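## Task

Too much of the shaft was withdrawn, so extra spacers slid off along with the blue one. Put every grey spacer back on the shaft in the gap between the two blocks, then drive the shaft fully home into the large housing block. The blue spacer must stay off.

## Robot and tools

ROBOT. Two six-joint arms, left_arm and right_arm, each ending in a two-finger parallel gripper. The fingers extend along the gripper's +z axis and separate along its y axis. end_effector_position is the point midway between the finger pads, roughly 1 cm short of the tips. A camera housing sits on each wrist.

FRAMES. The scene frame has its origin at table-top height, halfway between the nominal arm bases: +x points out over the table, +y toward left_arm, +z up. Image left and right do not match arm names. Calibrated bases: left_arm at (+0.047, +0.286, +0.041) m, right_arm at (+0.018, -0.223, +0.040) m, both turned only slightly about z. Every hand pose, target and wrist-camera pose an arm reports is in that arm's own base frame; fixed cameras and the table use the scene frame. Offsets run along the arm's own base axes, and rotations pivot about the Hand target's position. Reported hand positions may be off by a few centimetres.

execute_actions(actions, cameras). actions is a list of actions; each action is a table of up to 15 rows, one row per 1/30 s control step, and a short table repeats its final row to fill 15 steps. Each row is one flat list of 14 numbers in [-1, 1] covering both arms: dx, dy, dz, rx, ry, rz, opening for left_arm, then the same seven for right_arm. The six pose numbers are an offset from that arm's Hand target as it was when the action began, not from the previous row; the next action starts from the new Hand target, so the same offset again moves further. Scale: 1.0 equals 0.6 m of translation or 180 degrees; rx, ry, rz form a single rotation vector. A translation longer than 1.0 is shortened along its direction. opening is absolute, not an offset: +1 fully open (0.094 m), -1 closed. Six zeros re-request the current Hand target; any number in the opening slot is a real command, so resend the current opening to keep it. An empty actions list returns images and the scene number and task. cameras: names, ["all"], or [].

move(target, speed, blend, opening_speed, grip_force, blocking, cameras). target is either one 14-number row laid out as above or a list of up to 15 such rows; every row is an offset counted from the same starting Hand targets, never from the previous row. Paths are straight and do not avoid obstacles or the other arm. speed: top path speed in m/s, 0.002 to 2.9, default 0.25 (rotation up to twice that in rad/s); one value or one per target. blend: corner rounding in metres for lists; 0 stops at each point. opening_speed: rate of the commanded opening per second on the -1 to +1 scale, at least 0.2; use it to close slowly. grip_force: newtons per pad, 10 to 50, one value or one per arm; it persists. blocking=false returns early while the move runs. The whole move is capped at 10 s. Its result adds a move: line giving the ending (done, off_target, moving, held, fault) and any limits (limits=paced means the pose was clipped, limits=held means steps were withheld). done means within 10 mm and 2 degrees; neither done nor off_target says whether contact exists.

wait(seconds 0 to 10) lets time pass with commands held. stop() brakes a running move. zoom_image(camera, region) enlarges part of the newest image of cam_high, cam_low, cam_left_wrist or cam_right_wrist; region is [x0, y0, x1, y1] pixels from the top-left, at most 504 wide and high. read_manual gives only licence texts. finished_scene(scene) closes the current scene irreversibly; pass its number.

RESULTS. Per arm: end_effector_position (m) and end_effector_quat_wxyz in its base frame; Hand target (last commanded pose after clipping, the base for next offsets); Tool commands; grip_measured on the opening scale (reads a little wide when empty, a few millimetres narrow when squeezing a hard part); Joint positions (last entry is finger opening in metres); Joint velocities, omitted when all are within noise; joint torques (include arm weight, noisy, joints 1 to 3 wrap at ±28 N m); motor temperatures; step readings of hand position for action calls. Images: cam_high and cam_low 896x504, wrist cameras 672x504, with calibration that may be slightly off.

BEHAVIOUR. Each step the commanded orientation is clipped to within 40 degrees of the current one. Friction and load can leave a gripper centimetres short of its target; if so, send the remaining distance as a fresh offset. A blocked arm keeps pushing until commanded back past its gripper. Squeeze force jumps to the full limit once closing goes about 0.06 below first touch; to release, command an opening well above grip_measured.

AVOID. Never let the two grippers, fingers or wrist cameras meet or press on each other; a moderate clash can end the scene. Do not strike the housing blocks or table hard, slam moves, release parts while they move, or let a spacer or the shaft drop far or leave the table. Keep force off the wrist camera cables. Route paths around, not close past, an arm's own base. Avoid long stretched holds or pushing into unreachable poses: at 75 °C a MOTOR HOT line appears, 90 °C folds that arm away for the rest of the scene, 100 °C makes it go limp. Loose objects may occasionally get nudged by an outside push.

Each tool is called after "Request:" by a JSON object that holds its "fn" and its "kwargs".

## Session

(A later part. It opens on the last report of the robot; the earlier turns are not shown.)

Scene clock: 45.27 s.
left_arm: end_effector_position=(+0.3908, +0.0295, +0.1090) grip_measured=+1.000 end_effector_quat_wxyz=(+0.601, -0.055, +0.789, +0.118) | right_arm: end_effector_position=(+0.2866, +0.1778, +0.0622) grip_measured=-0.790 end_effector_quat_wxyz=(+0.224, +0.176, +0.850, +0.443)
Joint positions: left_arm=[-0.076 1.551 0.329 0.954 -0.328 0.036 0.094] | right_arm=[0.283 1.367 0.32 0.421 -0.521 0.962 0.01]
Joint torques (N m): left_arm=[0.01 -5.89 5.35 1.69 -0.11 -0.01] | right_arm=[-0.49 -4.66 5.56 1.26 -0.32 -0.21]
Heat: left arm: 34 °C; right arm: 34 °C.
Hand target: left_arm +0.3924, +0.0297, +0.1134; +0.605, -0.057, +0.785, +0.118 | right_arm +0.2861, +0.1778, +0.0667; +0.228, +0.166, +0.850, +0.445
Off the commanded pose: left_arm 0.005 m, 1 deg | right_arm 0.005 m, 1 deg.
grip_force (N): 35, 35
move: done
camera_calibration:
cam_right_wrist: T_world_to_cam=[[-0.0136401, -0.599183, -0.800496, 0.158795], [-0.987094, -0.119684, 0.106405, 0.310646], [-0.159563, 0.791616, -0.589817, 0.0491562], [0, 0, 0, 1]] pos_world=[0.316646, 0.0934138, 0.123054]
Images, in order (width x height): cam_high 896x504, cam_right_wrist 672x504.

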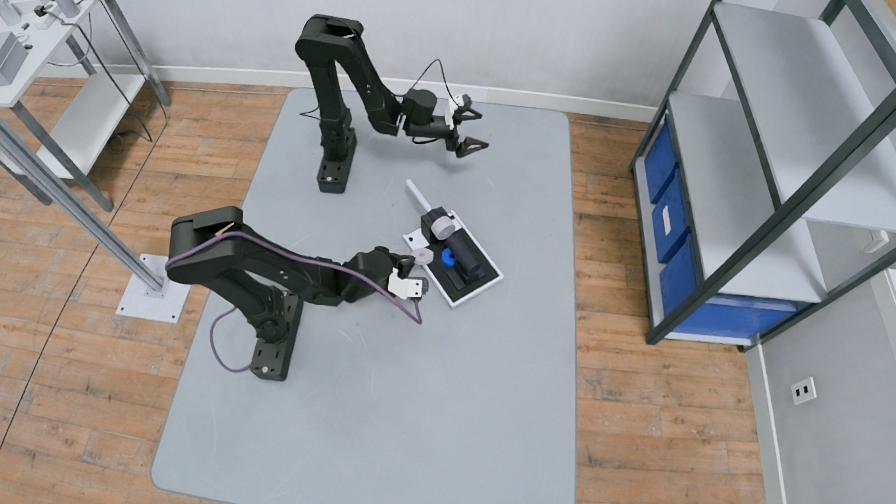

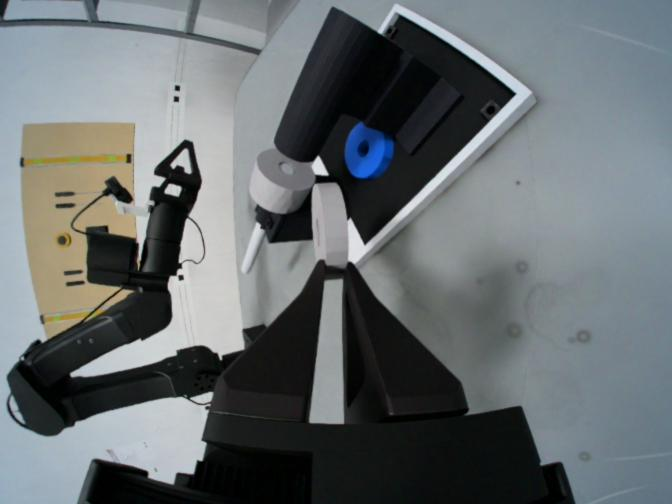

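Request:
{"fn": "move", "kwargs": {"target": [[0,0,0,0,0,0,1,-0.034,0.029,0.03,-0.241,-0.2694,0.117,-0.95],[0,0,0,0,0,0,1,-0.034,0.029,-0.08,-0.241,-0.2694,0.117,-0.95]], "speed": 0.12, "cameras": ["cam_right_wrist"]}}

Request:
{"fn": "zoom_image", "kwargs": {"camera": "cam_right_wrist", "region": [200, 100, 480, 350]}}

Scene clock: 53.63 s.
left_arm: end_effector_position=(+0.3908, +0.0295, +0.1090) grip_measured=+1.000 end_effector_quat_wxyz=(+0.601, -0.055, +0.789, +0.118) | right_arm: end_effector_position=(+0.2685, +0.1967, +0.0212) grip_measured=-0.792 end_effector_quat_wxyz=(+0.509, -0.264, +0.800, +0.176)
Joint positions: left_arm=[-0.076 1.551 0.329 0.954 -0.328 0.036 0.094] | right_arm=[0.607 1.781 0.09 1.258 -0.04 -0.005 0.01]
Joint torques (N m): left_arm=[-0.02 -5.93 5.31 1.72 -0.08 -0.04] | right_arm=[0.62 -3.18 1.7 1.76 0.07 -0.12]
Heat: left arm: 34 °C; right arm: 35 °C.
Hand target: left_arm +0.3924, +0.0297, +0.1134; +0.605, -0.057, +0.785, +0.118 | right_arm +0.2657, +0.1952, +0.0186; +0.509, -0.269, +0.800, +0.171
Off the commanded pose: left_arm 0.005 m, 1 deg | right_arm 0.004 m, 1 deg.
grip_force (N): 35, 35
move: done
camera_calibration:
cam_right_wrist: T_world_to_cam=[[0.631487, -0.770581, 0.0861868, -0.0212966], [-0.687343, -0.607759, -0.397731, 0.325534], [0.358865, 0.191922, -0.913445, -0.00723568], [0, 0, 0, 1]] pos_world=[0.239799, 0.182824, 0.124701]
Images, in order (width x height): cam_right_wrist 672x504.

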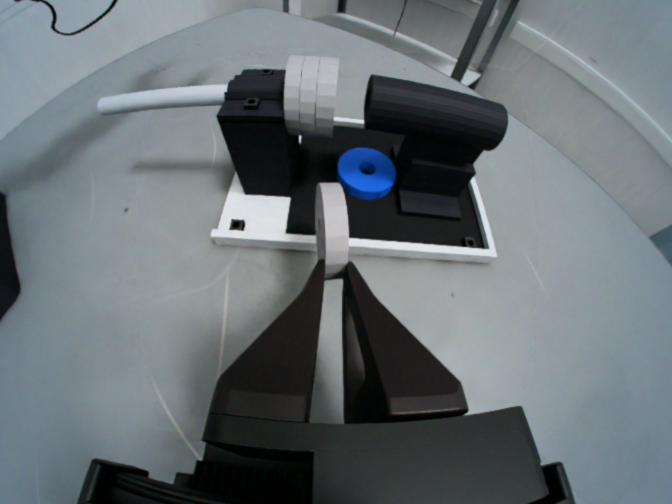

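Scaled by 1.800 from the camera's 672x504 image, which has a finer 960x720 frame.

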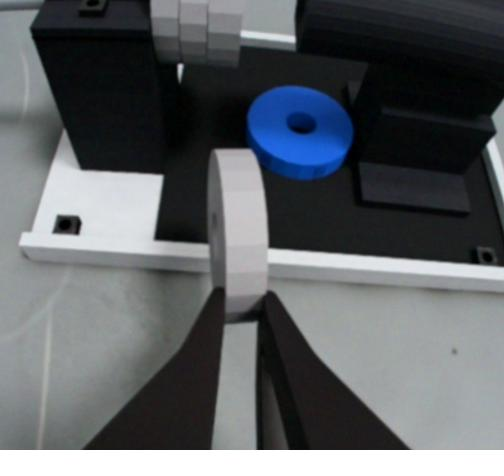

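Request:
{"fn": "move", "kwargs": {"target": [[0,0,0,0,0,0,1,-0.009,-0.007,-0.03,0,0,0,-0.95]], "speed": 0.06, "cameras": ["cam_right_wrist"]}}

Request:
{"fn": "zoom_image", "kwargs": {"camera": "cam_right_wrist", "region": [250, 120, 430, 300]}}

Request:
{"fn": "move", "kwargs": {"target": [[0,0,0,0,0,0,1,0,0,-0.01,0,0,0,-0.95]], "speed": 0.04, "cameras": ["cam_right_wrist"]}}

Request:
{"fn": "zoom_image", "kwargs": {"camera": "cam_right_wrist", "region": [250, 120, 430, 300]}}

Scene clock: 55.70 s.
left_arm: end_effector_position=(+0.3908, +0.0295, +0.1090) grip_measured=+1.000 end_effector_quat_wxyz=(+0.601, -0.055, +0.789, +0.118) | right_arm: end_effector_position=(+0.2605, +0.1911, -0.0018) grip_measured=-0.793 end_effector_quat_wxyz=(+0.501, -0.267, +0.805, +0.173)
Joint positions: left_arm=[-0.076 1.551 0.329 0.954 -0.328 0.036 0.094] | right_arm=[0.607 2.005 0.062 1.489 -0.04 -0.007 0.01]
Joint torques (N m): left_arm=[0.08 -6 5.3 1.72 -0.04 0.03] | right_arm=[0.4 -3.51 0.65 1.92 0.05 -0.11]
Heat: left arm: 34 °C; right arm: 35 °C.
Hand target: left_arm +0.3924, +0.0297, +0.1134; +0.605, -0.057, +0.785, +0.118 | right_arm +0.2603, +0.1911, +0.0007; +0.509, -0.269, +0.799, +0.171
Off the commanded pose: left_arm 0.005 m, 1 deg | right_arm 0.002 m, 1 deg.
grip_force (N): 35, 35
move: done
camera_calibration:
cam_right_wrist: T_world_to_cam=[[0.633695, -0.768694, 0.0868396, -0.019473], [-0.692818, -0.613887, -0.378347, 0.310148], [0.344143, 0.179592, -0.921581, -0.0180852], [0, 0, 0, 1]] pos_world=[0.23344, 0.178675, 0.102368]
Images, in order (width x height): cam_right_wrist 672x504.

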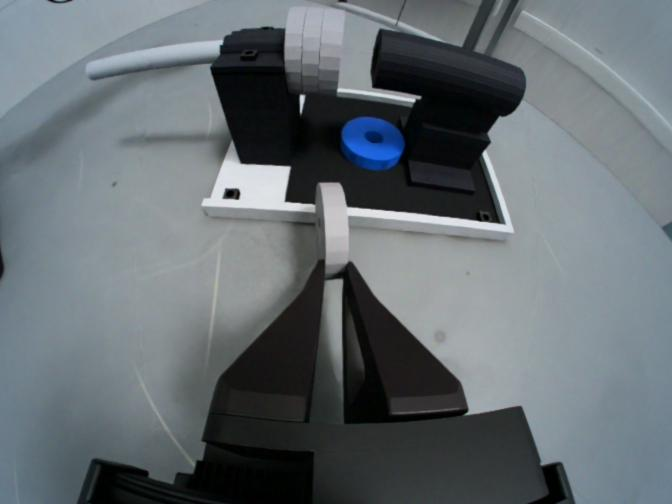

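Scaled by 2.800 from the camera's 672x504 image, which has a finer 960x720 frame.

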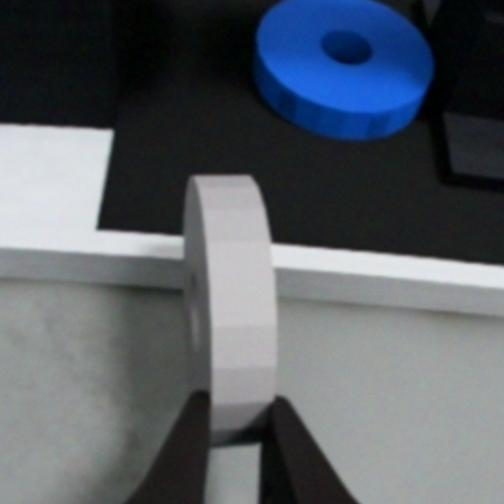

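Scene clock: 56.43 s.
left_arm: end_effector_position=(+0.3908, +0.0295, +0.1090) grip_measured=+1.000 end_effector_quat_wxyz=(+0.601, -0.055, +0.789, +0.118) | right_arm: end_effector_position=(+0.2572, +0.1889, -0.0117) grip_measured=-0.795 end_effector_quat_wxyz=(+0.489, -0.269, +0.812, +0.169)
Joint positions: left_arm=[-0.076 1.551 0.329 0.954 -0.328 0.036 0.094] | right_arm=[0.607 2.046 0.062 1.5 -0.04 -0.008 0.01]
Joint torques (N m): left_arm=[-0.02 -6.01 5.39 1.7 -0.08 -0.04] | right_arm=[0.43 -2.86 0.87 2.17 0.06 -0.11]
Heat: left arm: 34 °C; right arm: 35 °C.
Hand target: left_arm +0.3924, +0.0297, +0.1134; +0.605, -0.057, +0.785, +0.118 | right_arm +0.2603, +0.1911, -0.0053; +0.509, -0.269, +0.799, +0.171
Off the commanded pose: left_arm 0.005 m, 1 deg | right_arm 0.007 m, 3 deg.
joint sent to its limit (right arm) — joint 4 (wrist pitch), upper limit. The joint targets still meet the commanded pose.
grip_force (N): 35, 35
move: off_target (right_arm)
camera_calibration:
cam_right_wrist: T_world_to_cam=[[0.635976, -0.767047, 0.0846983, -0.0192099], [-0.701606, -0.620417, -0.350474, 0.306669], [0.321378, 0.163468, -0.932735, -0.0170279], [0, 0, 0, 1]] pos_world=[0.23285, 0.178311, 0.093224]
Images, in order (width x height): cam_right_wrist 672x504.

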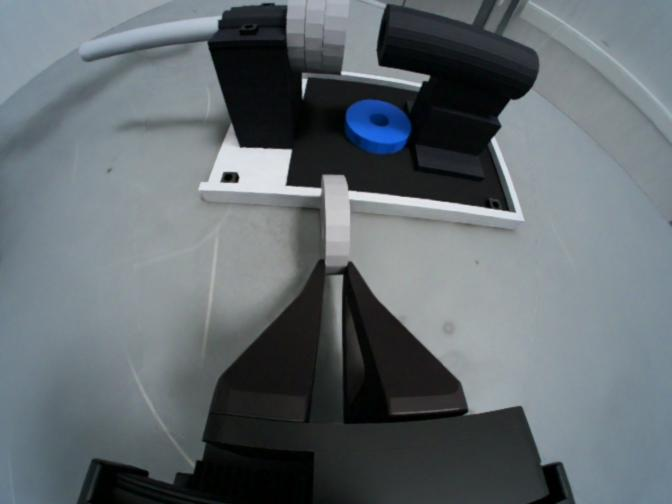

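Scaled by 2.800 from the camera's 672x504 image, which has a finer 960x720 frame.

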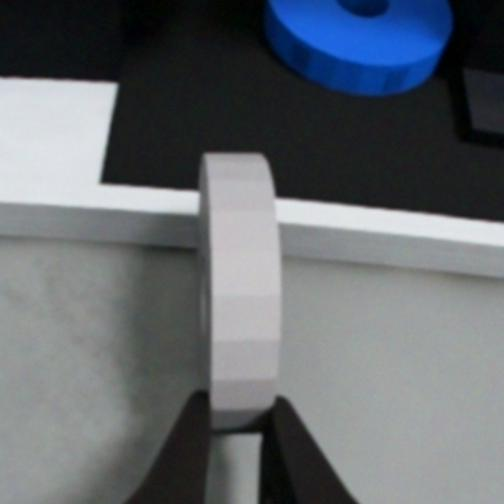

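Request:
{"fn": "move", "kwargs": {"target": [[0,0,0,0,0,0,1,0,0,0.006,0,0,0,-0.95]], "speed": 0.03}}

Request:
{"fn": "move", "kwargs": {"target": [[0,0,0,0,0,0,1,0,0,0,0,0,0,-0.6]], "speed": 0.03, "opening_speed": 0.2, "cameras": ["cam_right_wrist"]}}

Request:
{"fn": "zoom_image", "kwargs": {"camera": "cam_right_wrist", "region": [200, 120, 480, 420]}}

Scene clock: 57.80 s.
left_arm: end_effector_position=(+0.3908, +0.0295, +0.1090) grip_measured=+1.000 end_effector_quat_wxyz=(+0.601, -0.055, +0.789, +0.118) | right_arm: end_effector_position=(+0.2572, +0.1889, -0.0117) grip_measured=-0.795 end_effector_quat_wxyz=(+0.489, -0.269, +0.812, +0.169)
Joint positions: left_arm=[-0.076 1.551 0.329 0.954 -0.328 0.036 0.094] | right_arm=[0.607 2.046 0.062 1.5 -0.04 -0.008 0.01]
Joint torques (N m): left_arm=[0.09 -6.05 5.34 1.65 -0.09 0] | right_arm=[0.44 -4.37 0.53 2.08 0.06 -0.11]
Heat: left arm: 34 °C; right arm: 36 °C.
Hand target: left_arm +0.3924, +0.0297, +0.1134; +0.605, -0.057, +0.785, +0.118 | right_arm +0.2603, +0.1911, -0.0017; +0.509, -0.269, +0.799, +0.171
Off the commanded pose: left_arm 0.005 m, 1 deg | right_arm 0.011 m, 3 deg.
grip_force (N): 35, 35
move: off_target (right_arm)

Scene clock: 59.77 s.
left_arm: end_effector_position=(+0.3908, +0.0295, +0.1090) grip_measured=+1.000 end_effector_quat_wxyz=(+0.601, -0.055, +0.789, +0.118) | right_arm: end_effector_position=(+0.2572, +0.1889, -0.0117) grip_measured=-0.602 end_effector_quat_wxyz=(+0.489, -0.269, +0.812, +0.169)
Joint positions: left_arm=[-0.076 1.551 0.329 0.954 -0.328 0.036 0.094] | right_arm=[0.607 2.046 0.062 1.5 -0.04 -0.008 0.019]
Joint torques (N m): left_arm=[0.01 -5.97 5.16 1.68 -0.1 -0.01] | right_arm=[0.44 -4.37 0.51 2.07 0.06 -0.11]
Heat: left arm: 34 °C; right arm: 36 °C.
Hand target: left_arm +0.3924, +0.0297, +0.1134; +0.605, -0.057, +0.785, +0.118 | right_arm +0.2604, +0.1911, -0.0016; +0.509, -0.269, +0.799, +0.171
Off the commanded pose: left_arm 0.005 m, 1 deg | right_arm 0.011 m, 3 deg.
grip_force (N): 35, 35
move: off_target (right_arm)
camera_calibration:
cam_right_wrist: T_world_to_cam=[[0.635976, -0.767047, 0.0846983, -0.0192099], [-0.701606, -0.620417, -0.350474, 0.306669], [0.321378, 0.163468, -0.932735, -0.0170279], [0, 0, 0, 1]] pos_world=[0.23285, 0.178311, 0.093224]
Images, in order (width x height): cam_right_wrist 672x504.

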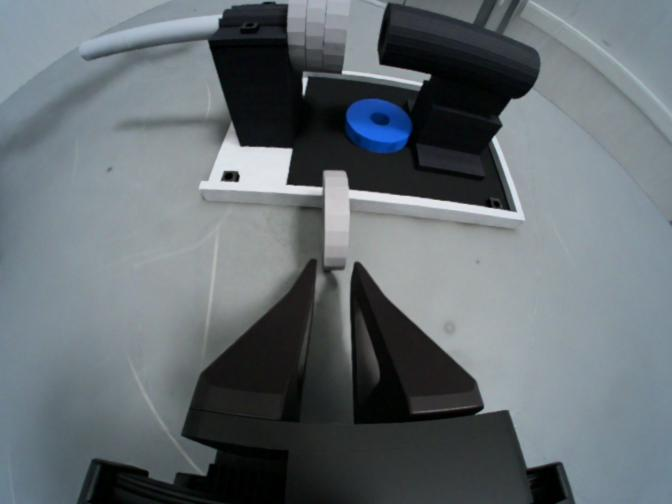

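Scaled by 1.680 from the camera's 672x504 image, which has a finer 960x720 frame.

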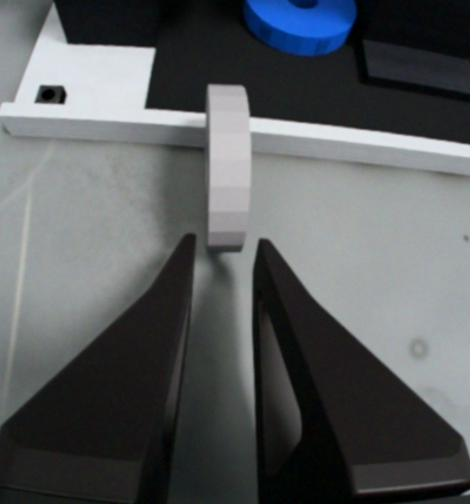

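Request:
{"fn": "move", "kwargs": {"target": [[0,0,0,0,0,0,1,0,0,0,0,0,0,-0.2],[0,0,0,0,0,0,1,-0.01,-0.007,0.18,0,0,0,0],[0,0,0,0,0,0,1,0.0237,0.0163,0.205,0.0541,0.3933,-0.4409,0.6]], "speed": [0.03,0.1,0.25], "opening_speed": 0.5, "cameras": ["cam_right_wrist"]}}

Request:
{"fn": "zoom_image", "kwargs": {"camera": "cam_right_wrist", "region": [220, 100, 400, 280]}}

Scene clock: 70.23 s.
left_arm: end_effector_position=(+0.3908, +0.0295, +0.1090) grip_measured=+1.000 end_effector_quat_wxyz=(+0.601, -0.055, +0.789, +0.118) | right_arm: end_effector_position=(+0.2736, +0.2003, +0.1219) grip_measured=+0.598 end_effector_quat_wxyz=(+0.006, +0.438, +0.899, +0.005)
Joint positions: left_arm=[-0.076 1.551 0.329 0.954 -0.328 0.036 0.094] | right_arm=[0.633 1.813 1.563 -1.305 0.007 1.538 0.075]
Joint torques (N m): left_arm=[0.13 -5.96 5.37 1.64 -0.08 -0.02] | right_arm=[-0.32 -5.9 7.68 -0.09 -0.06 0.09]
Heat: left arm: 35 °C; right arm: 35 °C.
Hand target: left_arm +0.3924, +0.0297, +0.1134; +0.605, -0.057, +0.785, +0.118 | right_arm +0.2746, +0.2009, +0.1212; +0.000, +0.445, +0.896, +0.000
Off the commanded pose: left_arm 0.005 m, 1 deg | right_arm 0.001 m, 1 deg.
grip_force (N): 35, 35
move: done
camera_calibration:
cam_right_wrist: T_world_to_cam=[[-0.716714, -0.697304, -0.00937142, 0.335419], [-0.529798, 0.535709, 0.657518, -0.0294438], [-0.45347, 0.476218, -0.75338, 0.22794], [0, 0, 0, 1]] pos_world=[0.328165, 0.141113, 0.194229]
Images, in order (width x height): cam_right_wrist 672x504.

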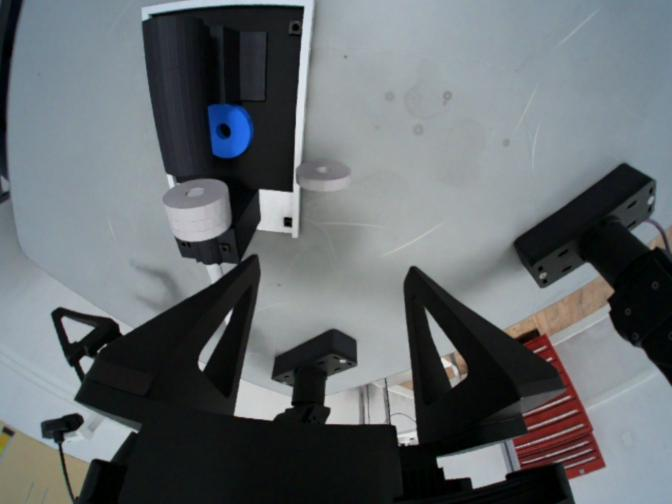

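Scaled by 2.800 from the camera's 672x504 image, which has a finer 960x720 frame.

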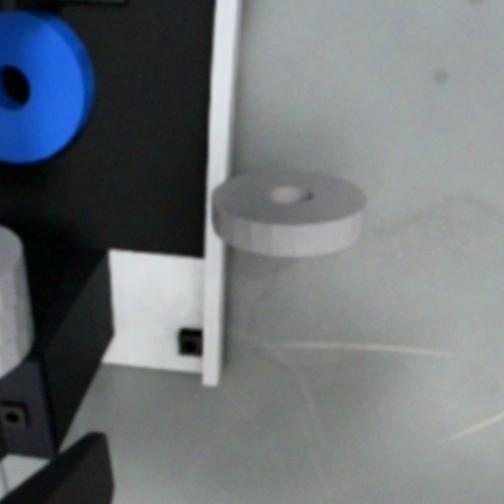

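Request:
{"fn": "move", "kwargs": {"target": [[0,0,0,0,0,0,1,0.0087,0.0148,-0.165,0,0,0,0.6]], "speed": 0.15, "cameras": ["cam_right_wrist"]}}

Request:
{"fn": "zoom_image", "kwargs": {"camera": "cam_right_wrist", "region": [180, 100, 480, 400]}}

Scene clock: 72.33 s.
left_arm: end_effector_position=(+0.3908, +0.0295, +0.1090) grip_measured=+1.000 end_effector_quat_wxyz=(+0.601, -0.055, +0.789, +0.118) | right_arm: end_effector_position=(+0.2843, +0.2084, +0.0293) grip_measured=+0.598 end_effector_quat_wxyz=(+0.006, +0.443, +0.897, +0.006)
Joint positions: left_arm=[-0.076 1.551 0.329 0.954 -0.328 0.036 0.094] | right_arm=[0.633 1.925 1.335 -0.964 0.005 1.549 0.075]
Joint torques (N m): left_arm=[-0.06 -6.01 5.41 1.66 -0.11 -0.03] | right_arm=[0.81 -6.93 4.82 0.11 -0.06 0.09]
Heat: left arm: 35 °C; right arm: 35 °C.
Hand target: left_arm +0.3924, +0.0297, +0.1134; +0.605, -0.057, +0.785, +0.118 | right_arm +0.2798, +0.2097, +0.0223; +0.000, +0.445, +0.896, -0.001
Off the commanded pose: left_arm 0.005 m, 1 deg | right_arm 0.008 m, 1 deg.
grip_force (N): 35, 35
move: done
camera_calibration:
cam_right_wrist: T_world_to_cam=[[-0.724328, -0.689365, -0.0111332, 0.348486], [-0.524234, 0.54019, 0.658311, 0.0302156], [-0.447803, 0.48267, -0.752664, 0.156171], [0, 0, 0, 1]] pos_world=[0.338192, 0.148533, 0.101533]
Images, in order (width x height): cam_right_wrist 672x504.

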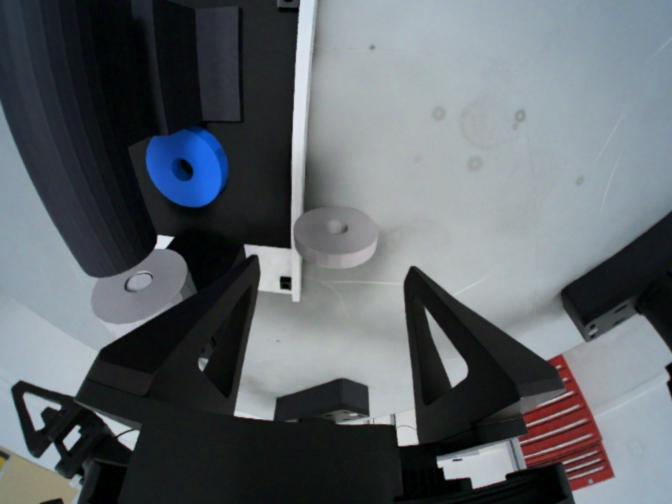

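Scaled by 1.680 from the camera's 672x504 image, which has a finer 960x720 frame.

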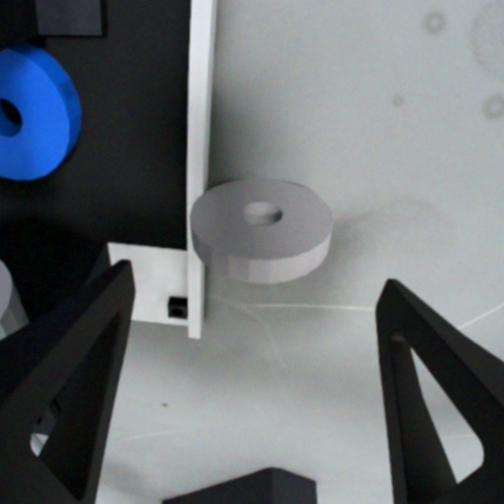

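Request:
{"fn": "move", "kwargs": {"target": [[0,0,0,0,0,0,1,-0.009,0.012,-0.03,0,0,0,0.6],[0,0,0,0,0,0,1,-0.009,0.012,-0.067,0,0,0,0.6]], "speed": 0.1, "cameras": ["cam_right_wrist"]}}

Request:
{"fn": "zoom_image", "kwargs": {"camera": "cam_right_wrist", "region": [180, 150, 480, 400]}}

Scene clock: 74.53 s.
left_arm: end_effector_position=(+0.3908, +0.0295, +0.1090) grip_measured=+1.000 end_effector_quat_wxyz=(+0.601, -0.055, +0.789, +0.118) | right_arm: end_effector_position=(+0.2790, +0.2173, -0.0106) grip_measured=+0.598 end_effector_quat_wxyz=(+0.006, +0.441, +0.897, +0.007)
Joint positions: left_arm=[-0.076 1.551 0.329 0.954 -0.328 0.036 0.094] | right_arm=[0.662 1.99 1.254 -0.818 0.005 1.575 0.075]
Joint torques (N m): left_arm=[0.02 -5.98 5.2 1.69 -0.09 -0.02] | right_arm=[0.47 -7.05 4.55 0.13 -0.05 0.09]
Heat: left arm: 35 °C; right arm: 34 °C.
Hand target: left_arm +0.3924, +0.0297, +0.1134; +0.605, -0.057, +0.785, +0.118 | right_arm +0.2745, +0.2169, -0.0179; +0.000, +0.445, +0.895, +0.000
Off the commanded pose: left_arm 0.005 m, 1 deg | right_arm 0.009 m, 1 deg.
grip_force (N): 35, 35
move: done
camera_calibration:
cam_right_wrist: T_world_to_cam=[[-0.722193, -0.691579, -0.0125013, 0.350127], [-0.526213, 0.537597, 0.658855, 0.0500428], [-0.44893, 0.482399, -0.752166, 0.119827], [0, 0, 0, 1]] pos_world=[0.332986, 0.157433, 0.0615359]
Images, in order (width x height): cam_right_wrist 672x504.

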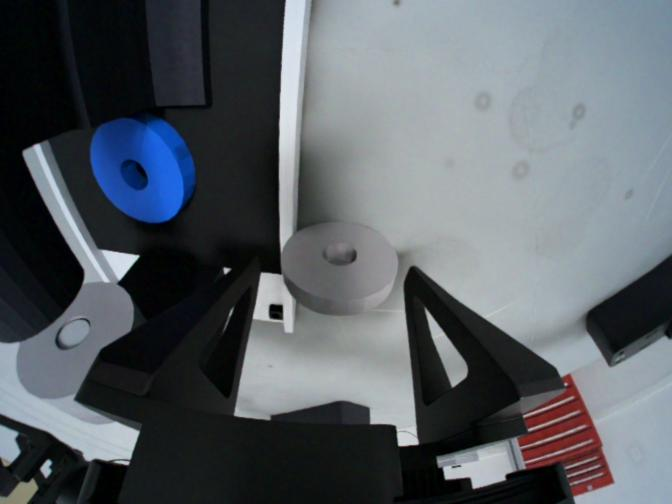

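Scaled by 1.680 from the camera's 672x504 image, which has a finer 960x720 frame.

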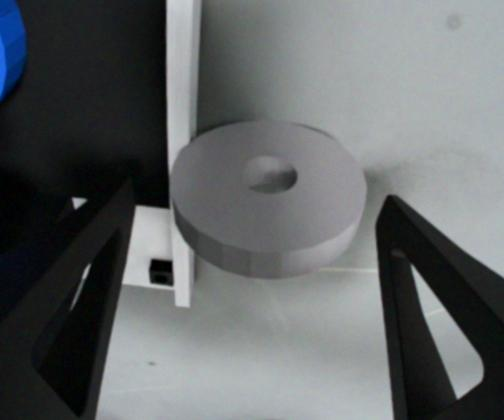

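Request:
{"fn": "move", "kwargs": {"target": [[0,0,0,0,0,0,1,0.005,-0.014,0,0,0,0,0.6]], "speed": 0.05, "cameras": ["cam_right_wrist"]}}

Request:
{"fn": "zoom_image", "kwargs": {"camera": "cam_right_wrist", "region": [180, 150, 480, 400]}}

Scene clock: 76.17 s.
left_arm: end_effector_position=(+0.3908, +0.0295, +0.1090) grip_measured=+1.000 end_effector_quat_wxyz=(+0.601, -0.055, +0.789, +0.118) | right_arm: end_effector_position=(+0.2804, +0.2116, -0.0128) grip_measured=+0.598 end_effector_quat_wxyz=(+0.005, +0.447, +0.894, +0.005)
Joint positions: left_arm=[-0.076 1.551 0.329 0.954 -0.328 0.036 0.094] | right_arm=[0.646 1.99 1.245 -0.813 0.005 1.573 0.075]
Joint torques (N m): left_arm=[0.1 -5.98 5.23 1.72 -0.1 -0.02] | right_arm=[-0.38 -7.66 4.21 0.12 -0.05 -0.13]
Heat: left arm: 35 °C; right arm: 34 °C.
Hand target: left_arm +0.3924, +0.0297, +0.1134; +0.605, -0.057, +0.785, +0.118 | right_arm +0.2774, +0.2085, -0.0180; +0.000, +0.445, +0.896, -0.001
Off the commanded pose: left_arm 0.005 m, 1 deg | right_arm 0.007 m, 1 deg.
grip_force (N): 35, 35
move: done
camera_calibration:
cam_right_wrist: T_world_to_cam=[[-0.731675, -0.681607, -0.00795693, 0.347804], [-0.516188, 0.546406, 0.659538, 0.0505742], [-0.445198, 0.486675, -0.751629, 0.11977], [0, 0, 0, 1]] pos_world=[0.333907, 0.151142, 0.0594347]
Images, in order (width x height): cam_right_wrist 672x504.

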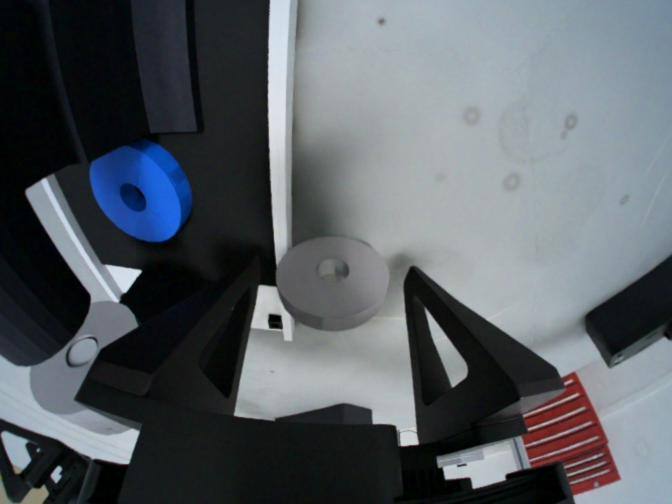

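Scaled by 1.680 from the camera's 672x504 image, which has a finer 960x720 frame.

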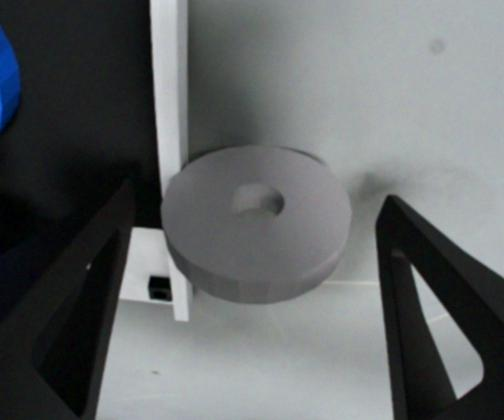

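Request:
{"fn": "move", "kwargs": {"target": [[0,0,0,0,0,0,1,0,0,0,0,0,0,0.25],[0,0,0,0,0,0,1,0,0,0.0,0,0,0,-0.05]], "speed": 0.05, "opening_speed": 0.3, "grip_force": 25, "cameras": ["cam_right_wrist"]}}

Request:
{"fn": "zoom_image", "kwargs": {"camera": "cam_right_wrist", "region": [180, 150, 480, 400]}}

Scene clock: 79.37 s.
left_arm: end_effector_position=(+0.3908, +0.0295, +0.1090) grip_measured=+1.000 end_effector_quat_wxyz=(+0.601, -0.055, +0.789, +0.118) | right_arm: end_effector_position=(+0.2807, +0.2118, -0.0128) grip_measured=+0.100 end_effector_quat_wxyz=(+0.005, +0.447, +0.894, +0.005)
Joint positions: left_arm=[-0.076 1.551 0.329 0.954 -0.328 0.036 0.094] | right_arm=[0.646 1.99 1.245 -0.811 0.005 1.573 0.052]
Joint torques (N m): left_arm=[-0.08 -5.97 5.31 1.72 -0.08 -0.05] | right_arm=[-0.36 -7.65 4.22 0.12 -0.04 -0.11]
Heat: left arm: 35 °C; right arm: 33 °C.
Hand target: left_arm +0.3924, +0.0297, +0.1134; +0.605, -0.057, +0.785, +0.118 | right_arm +0.2774, +0.2085, -0.0180; +0.000, +0.445, +0.896, -0.001
Off the commanded pose: left_arm 0.005 m, 1 deg | right_arm 0.007 m, 1 deg.
grip_force (N): 25, 25
move: done
camera_calibration:
cam_right_wrist: T_world_to_cam=[[-0.731399, -0.68189, -0.0090329, 0.348035], [-0.517, 0.545801, 0.659403, 0.0509932], [-0.44471, 0.486957, -0.751735, 0.119612], [0, 0, 0, 1]] pos_world=[0.334108, 0.151244, 0.0594351]
Images, in order (width x height): cam_right_wrist 672x504.

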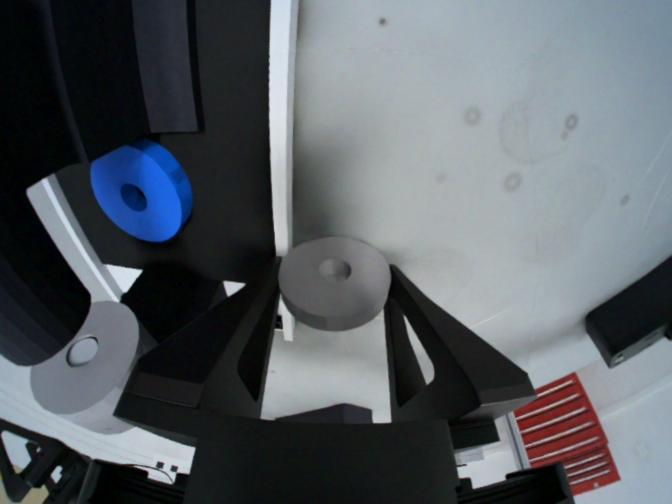

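Scaled by 1.680 from the camera's 672x504 image, which has a finer 960x720 frame.

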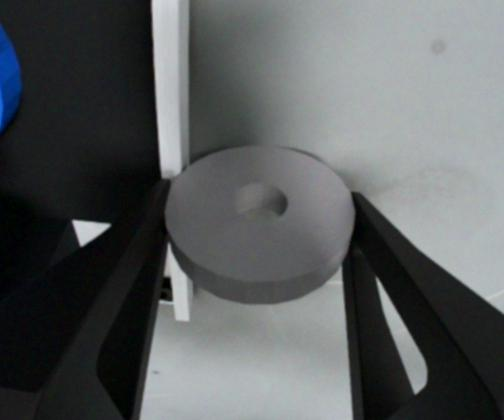

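Request:
{"fn": "move", "kwargs": {"target": [[0,0,0,0,0,0,1,0.0,0.0,0.22,0,0,0,-0.05],[0,0,0,0,0,0,1,0.137,0.081,0.22,0,0,0,-0.05]], "speed": 0.13, "grip_force": 35, "cameras": ["cam_right_wrist","cam_low"]}}

Request:
{"fn": "zoom_image", "kwargs": {"camera": "cam_right_wrist", "region": [210, 100, 450, 340]}}

Request:
{"fn": "zoom_image", "kwargs": {"camera": "cam_low", "region": [375, 205, 435, 265]}}

Scene clock: 83.40 s.
left_arm: end_effector_position=(+0.3908, +0.0295, +0.1090) grip_measured=+1.000 end_effector_quat_wxyz=(+0.601, -0.055, +0.789, +0.118) | right_arm: end_effector_position=(+0.3588, +0.2586, +0.1195) grip_measured=+0.092 end_effector_quat_wxyz=(+0.007, +0.447, +0.895, +0.009)
Joint positions: left_arm=[-0.076 1.551 0.329 0.954 -0.328 0.036 0.094] | right_arm=[0.624 2.267 2.221 -1.503 0.005 1.551 0.051]
Joint torques (N m): left_arm=[0.1 -5.98 5.31 1.66 -0.08 -0.02] | right_arm=[-0.53 -8.62 7.6 -0.11 -0.05 -0.13]
Heat: left arm: 35 °C; right arm: 33 °C.
Hand target: left_arm +0.3924, +0.0297, +0.1134; +0.605, -0.057, +0.785, +0.118 | right_arm +0.3596, +0.2571, +0.1142; +0.000, +0.445, +0.896, +0.000
Off the commanded pose: left_arm 0.005 m, 1 deg | right_arm 0.006 m, 1 deg.
grip_force (N): 35, 35
move: done
camera_calibration:
cam_right_wrist: T_world_to_cam=[[-0.730784, -0.68239, -0.0173006, 0.439218], [-0.522019, 0.54235, 0.658295, -0.018664], [-0.439831, 0.490103, -0.752561, 0.22849], [0, 0, 0, 1]] pos_world=[0.411727, 0.197857, 0.191838]
Images, in order (width x height): cam_low 896x504, cam_right_wrist 672x504.

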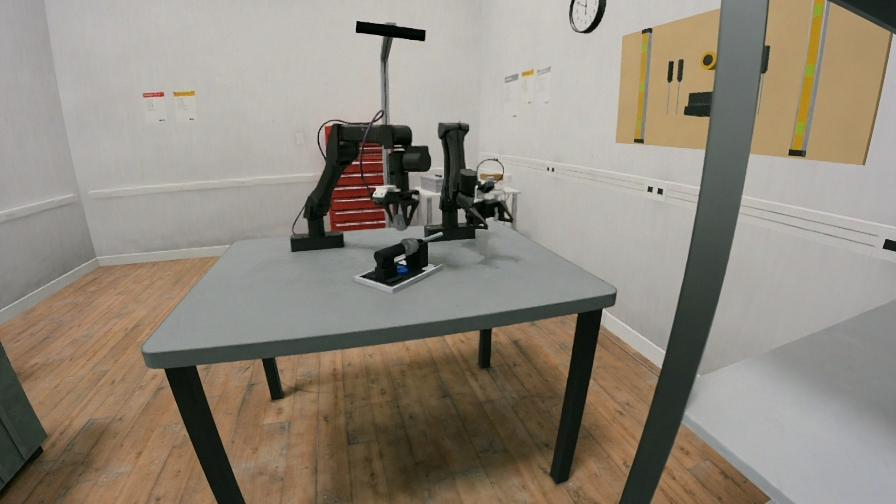

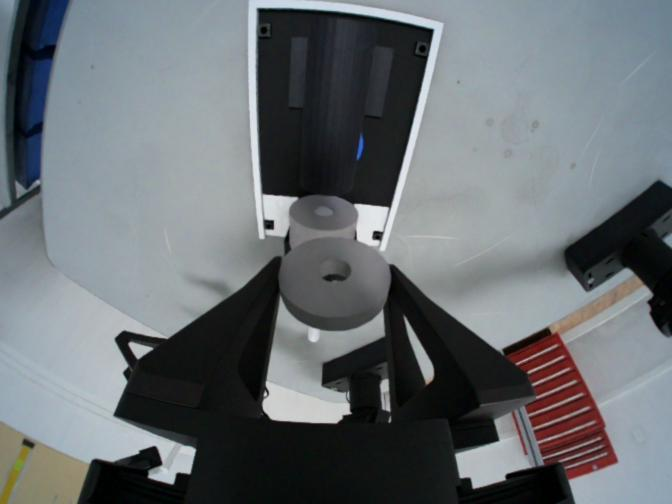

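Scaled by 2.100 from the camera's 672x504 image, which has a finer 960x720 frame.

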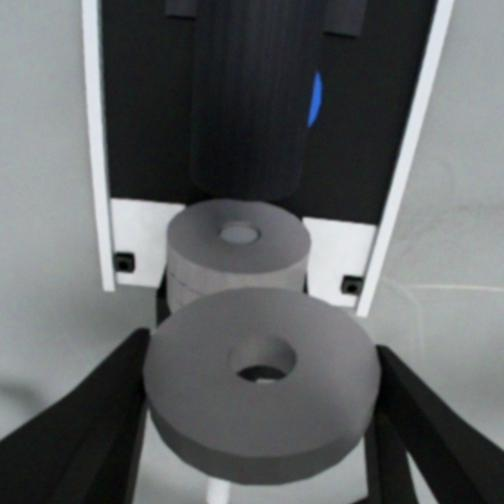

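Scaled by 8.400 from the camera's 896x504 image, which has a finer 1280x720 frame.

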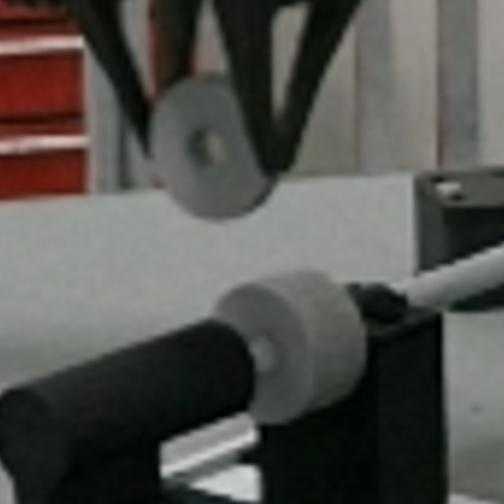

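Request:
{"fn": "move", "kwargs": {"target": [[0,0,0,0,0,0,1,0.0065,0.0155,-0.022,0,0,0,-0.05]], "speed": 0.05, "cameras": ["cam_right_wrist","cam_low"]}}

Request:
{"fn": "zoom_image", "kwargs": {"camera": "cam_right_wrist", "region": [210, 100, 450, 340]}}

Request:
{"fn": "zoom_image", "kwargs": {"camera": "cam_low", "region": [375, 205, 435, 265]}}

Scene clock: 85.87 s.
left_arm: end_effector_position=(+0.3908, +0.0295, +0.1090) grip_measured=+1.000 end_effector_quat_wxyz=(+0.601, -0.055, +0.789, +0.118) | right_arm: end_effector_position=(+0.3611, +0.2603, +0.1058) grip_measured=+0.092 end_effector_quat_wxyz=(+0.002, +0.447, +0.895, -0.002)
Joint positions: left_arm=[-0.076 1.551 0.329 0.954 -0.328 0.036 0.094] | right_arm=[0.624 2.307 2.234 -1.501 0.005 1.551 0.051]
Joint torques (N m): left_arm=[0.03 -5.9 5.22 1.69 -0.08 -0.03] | right_arm=[0.65 -8.98 7.56 0.08 -0.05 -0.01]
Heat: left arm: 35 °C; right arm: 33 °C.
Hand target: left_arm +0.3924, +0.0297, +0.1134; +0.605, -0.057, +0.785, +0.118 | right_arm +0.3635, +0.2664, +0.1008; +0.000, +0.445, +0.895, -0.001
Off the commanded pose: left_arm 0.005 m, 1 deg | right_arm 0.008 m, 0 deg.
grip_force (N): 35, 35
move: done
camera_calibration:
cam_right_wrist: T_world_to_cam=[[-0.730912, -0.682428, 0.00771613, 0.439274], [-0.508486, 0.552083, 0.660792, -0.0169524], [-0.455203, 0.479057, -0.75053, 0.226527], [0, 0, 0, 1]] pos_world=[0.415567, 0.200613, 0.177828]
Images, in order (width x height): cam_low 896x504, cam_right_wrist 672x504.

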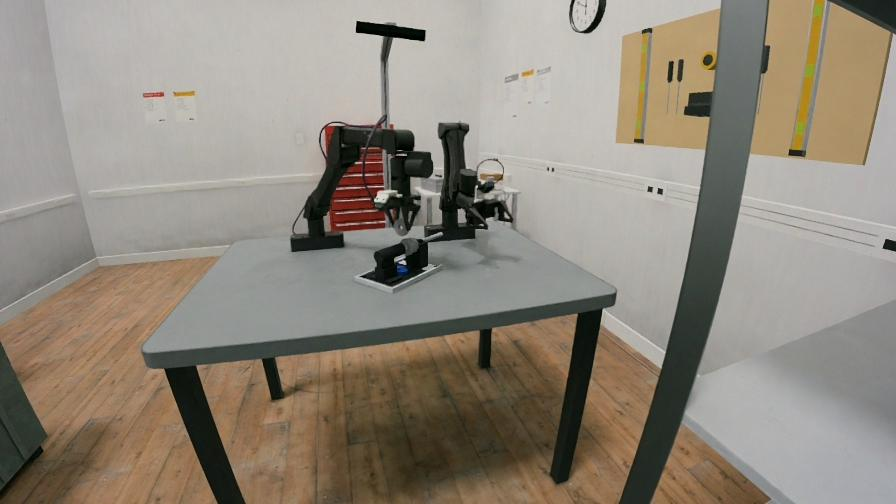

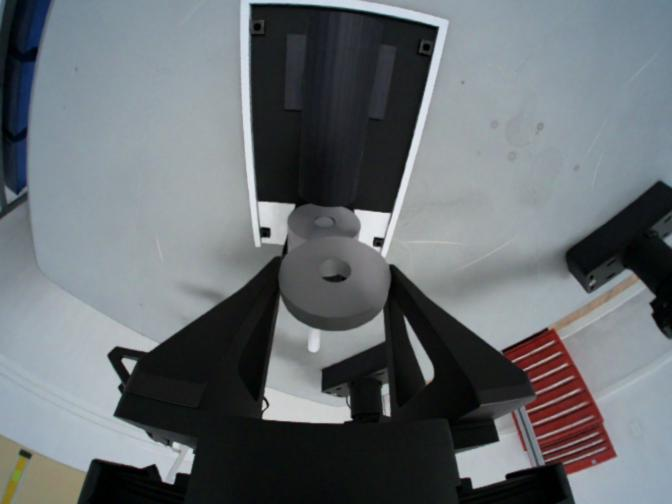

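Scaled by 2.100 from the camera's 672x504 image, which has a finer 960x720 frame.

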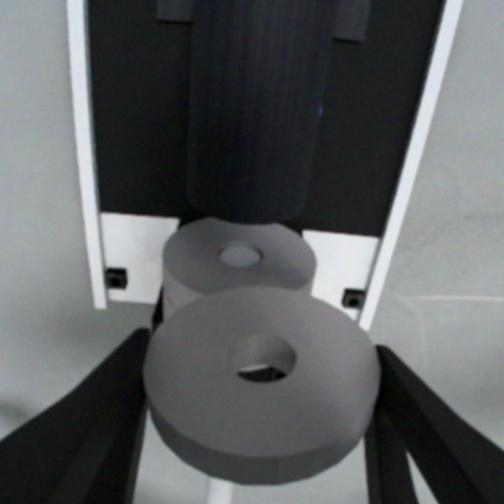

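Scaled by 8.400 from the camera's 896x504 image, which has a finer 1280x720 frame.

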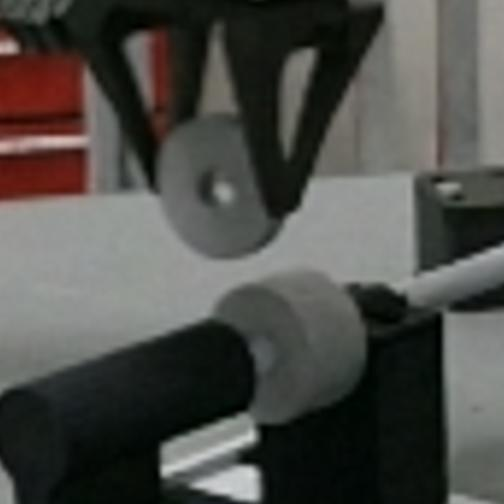

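Request:
{"fn": "move", "kwargs": {"target": [[0,0,0,0,0,0,1,0.001,0.007,0,0,0,0,-0.05]], "speed": 0.05}}

Scene clock: 86.87 s.
left_arm: end_effector_position=(+0.3908, +0.0295, +0.1090) grip_measured=+1.000 end_effector_quat_wxyz=(+0.601, -0.055, +0.789, +0.118) | right_arm: end_effector_position=(+0.3643, +0.2666, +0.1067) grip_measured=+0.092 end_effector_quat_wxyz=(+0.005, +0.444, +0.896, +0.005)
Joint positions: left_arm=[-0.076 1.551 0.329 0.954 -0.328 0.036 0.094] | right_arm=[0.631 2.323 2.266 -1.501 0.005 1.551 0.051]
Joint torques (N m): left_arm=[-0.09 -6.04 5.27 1.68 -0.05 -0.03] | right_arm=[0.7 -8.9 7.51 -0.02 -0.04 0.05]
Heat: left arm: 35 °C; right arm: 33 °C.
Hand target: left_arm +0.3924, +0.0297, +0.1134; +0.605, -0.057, +0.785, +0.118 | right_arm +0.3640, +0.2707, +0.1009; +0.000, +0.445, +0.896, +0.000
Off the commanded pose: left_arm 0.005 m, 1 deg | right_arm 0.007 m, 1 deg.
grip_force (N): 35, 35
move: done

Request:
{"fn": "move", "kwargs": {"target": [[0,0,0,0,0,0,1,-0.003,-0.0025,-0.03,0,0,0,-0.05]], "speed": 0.04, "cameras": ["cam_right_wrist","cam_low"]}}

Request:
{"fn": "zoom_image", "kwargs": {"camera": "cam_right_wrist", "region": [210, 120, 450, 360]}}

Request:
{"fn": "zoom_image", "kwargs": {"camera": "cam_low", "region": [385, 220, 425, 260]}}

Scene clock: 88.40 s.
left_arm: end_effector_position=(+0.3908, +0.0295, +0.1090) grip_measured=+1.000 end_effector_quat_wxyz=(+0.601, -0.055, +0.789, +0.118) | right_arm: end_effector_position=(+0.3653, +0.2673, +0.0861) grip_measured=+0.092 end_effector_quat_wxyz=(+0.003, +0.444, +0.896, +0.002)
Joint positions: left_arm=[-0.076 1.551 0.329 0.954 -0.328 0.036 0.094] | right_arm=[0.631 2.323 2.184 -1.425 0.005 1.551 0.051]
Joint torques (N m): left_arm=[-0.06 -6.19 5.34 1.7 -0.09 0] | right_arm=[0.59 -10.85 4.78 0.11 -0.05 0.05]
Heat: left arm: 35 °C; right arm: 32 °C.
Hand target: left_arm +0.3924, +0.0297, +0.1134; +0.605, -0.057, +0.785, +0.118 | right_arm +0.3623, +0.2692, +0.0829; +0.000, +0.445, +0.896, +0.000
Off the commanded pose: left_arm 0.005 m, 1 deg | right_arm 0.005 m, 1 deg.
grip_force (N): 35, 35
move: done
camera_calibration:
cam_right_wrist: T_world_to_cam=[[-0.725939, -0.687759, -0.000680322, 0.447696], [-0.517003, 0.545051, 0.660021, -0.000630723], [-0.453564, 0.479487, -0.751247, 0.209665], [0, 0, 0, 1]] pos_world=[0.41977, 0.207719, 0.158231]
Images, in order (width x height): cam_low 896x504, cam_right_wrist 672x504.

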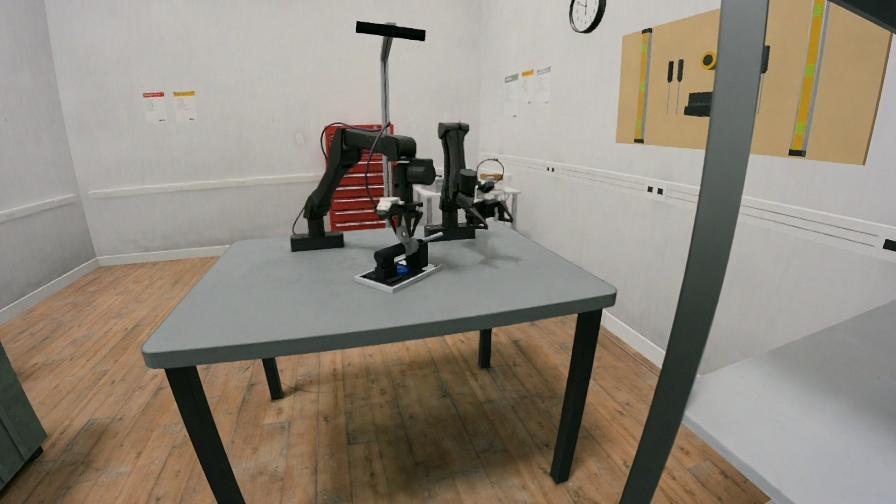

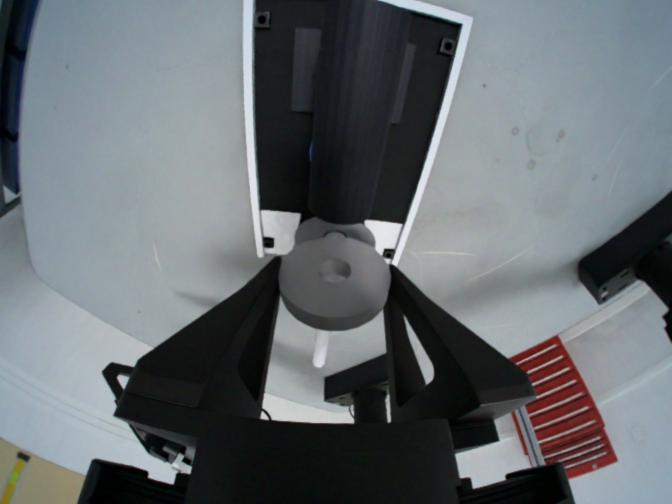

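Scaled by 2.100 from the camera's 672x504 image, which has a finer 960x720 frame.

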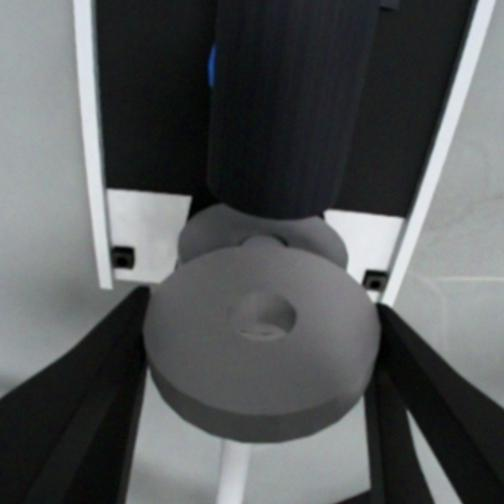

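Scaled by 12.600 from the camera's 896x504 image, which has a finer 1280x720 frame.

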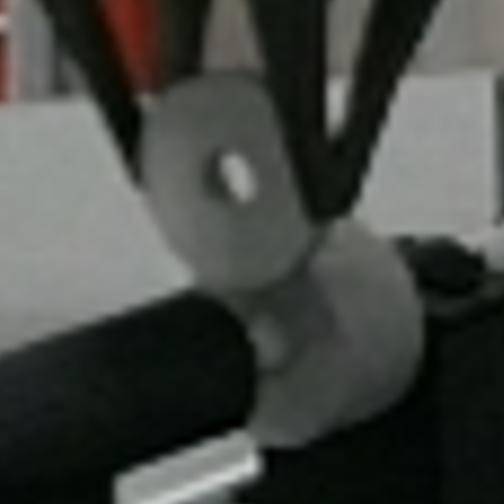

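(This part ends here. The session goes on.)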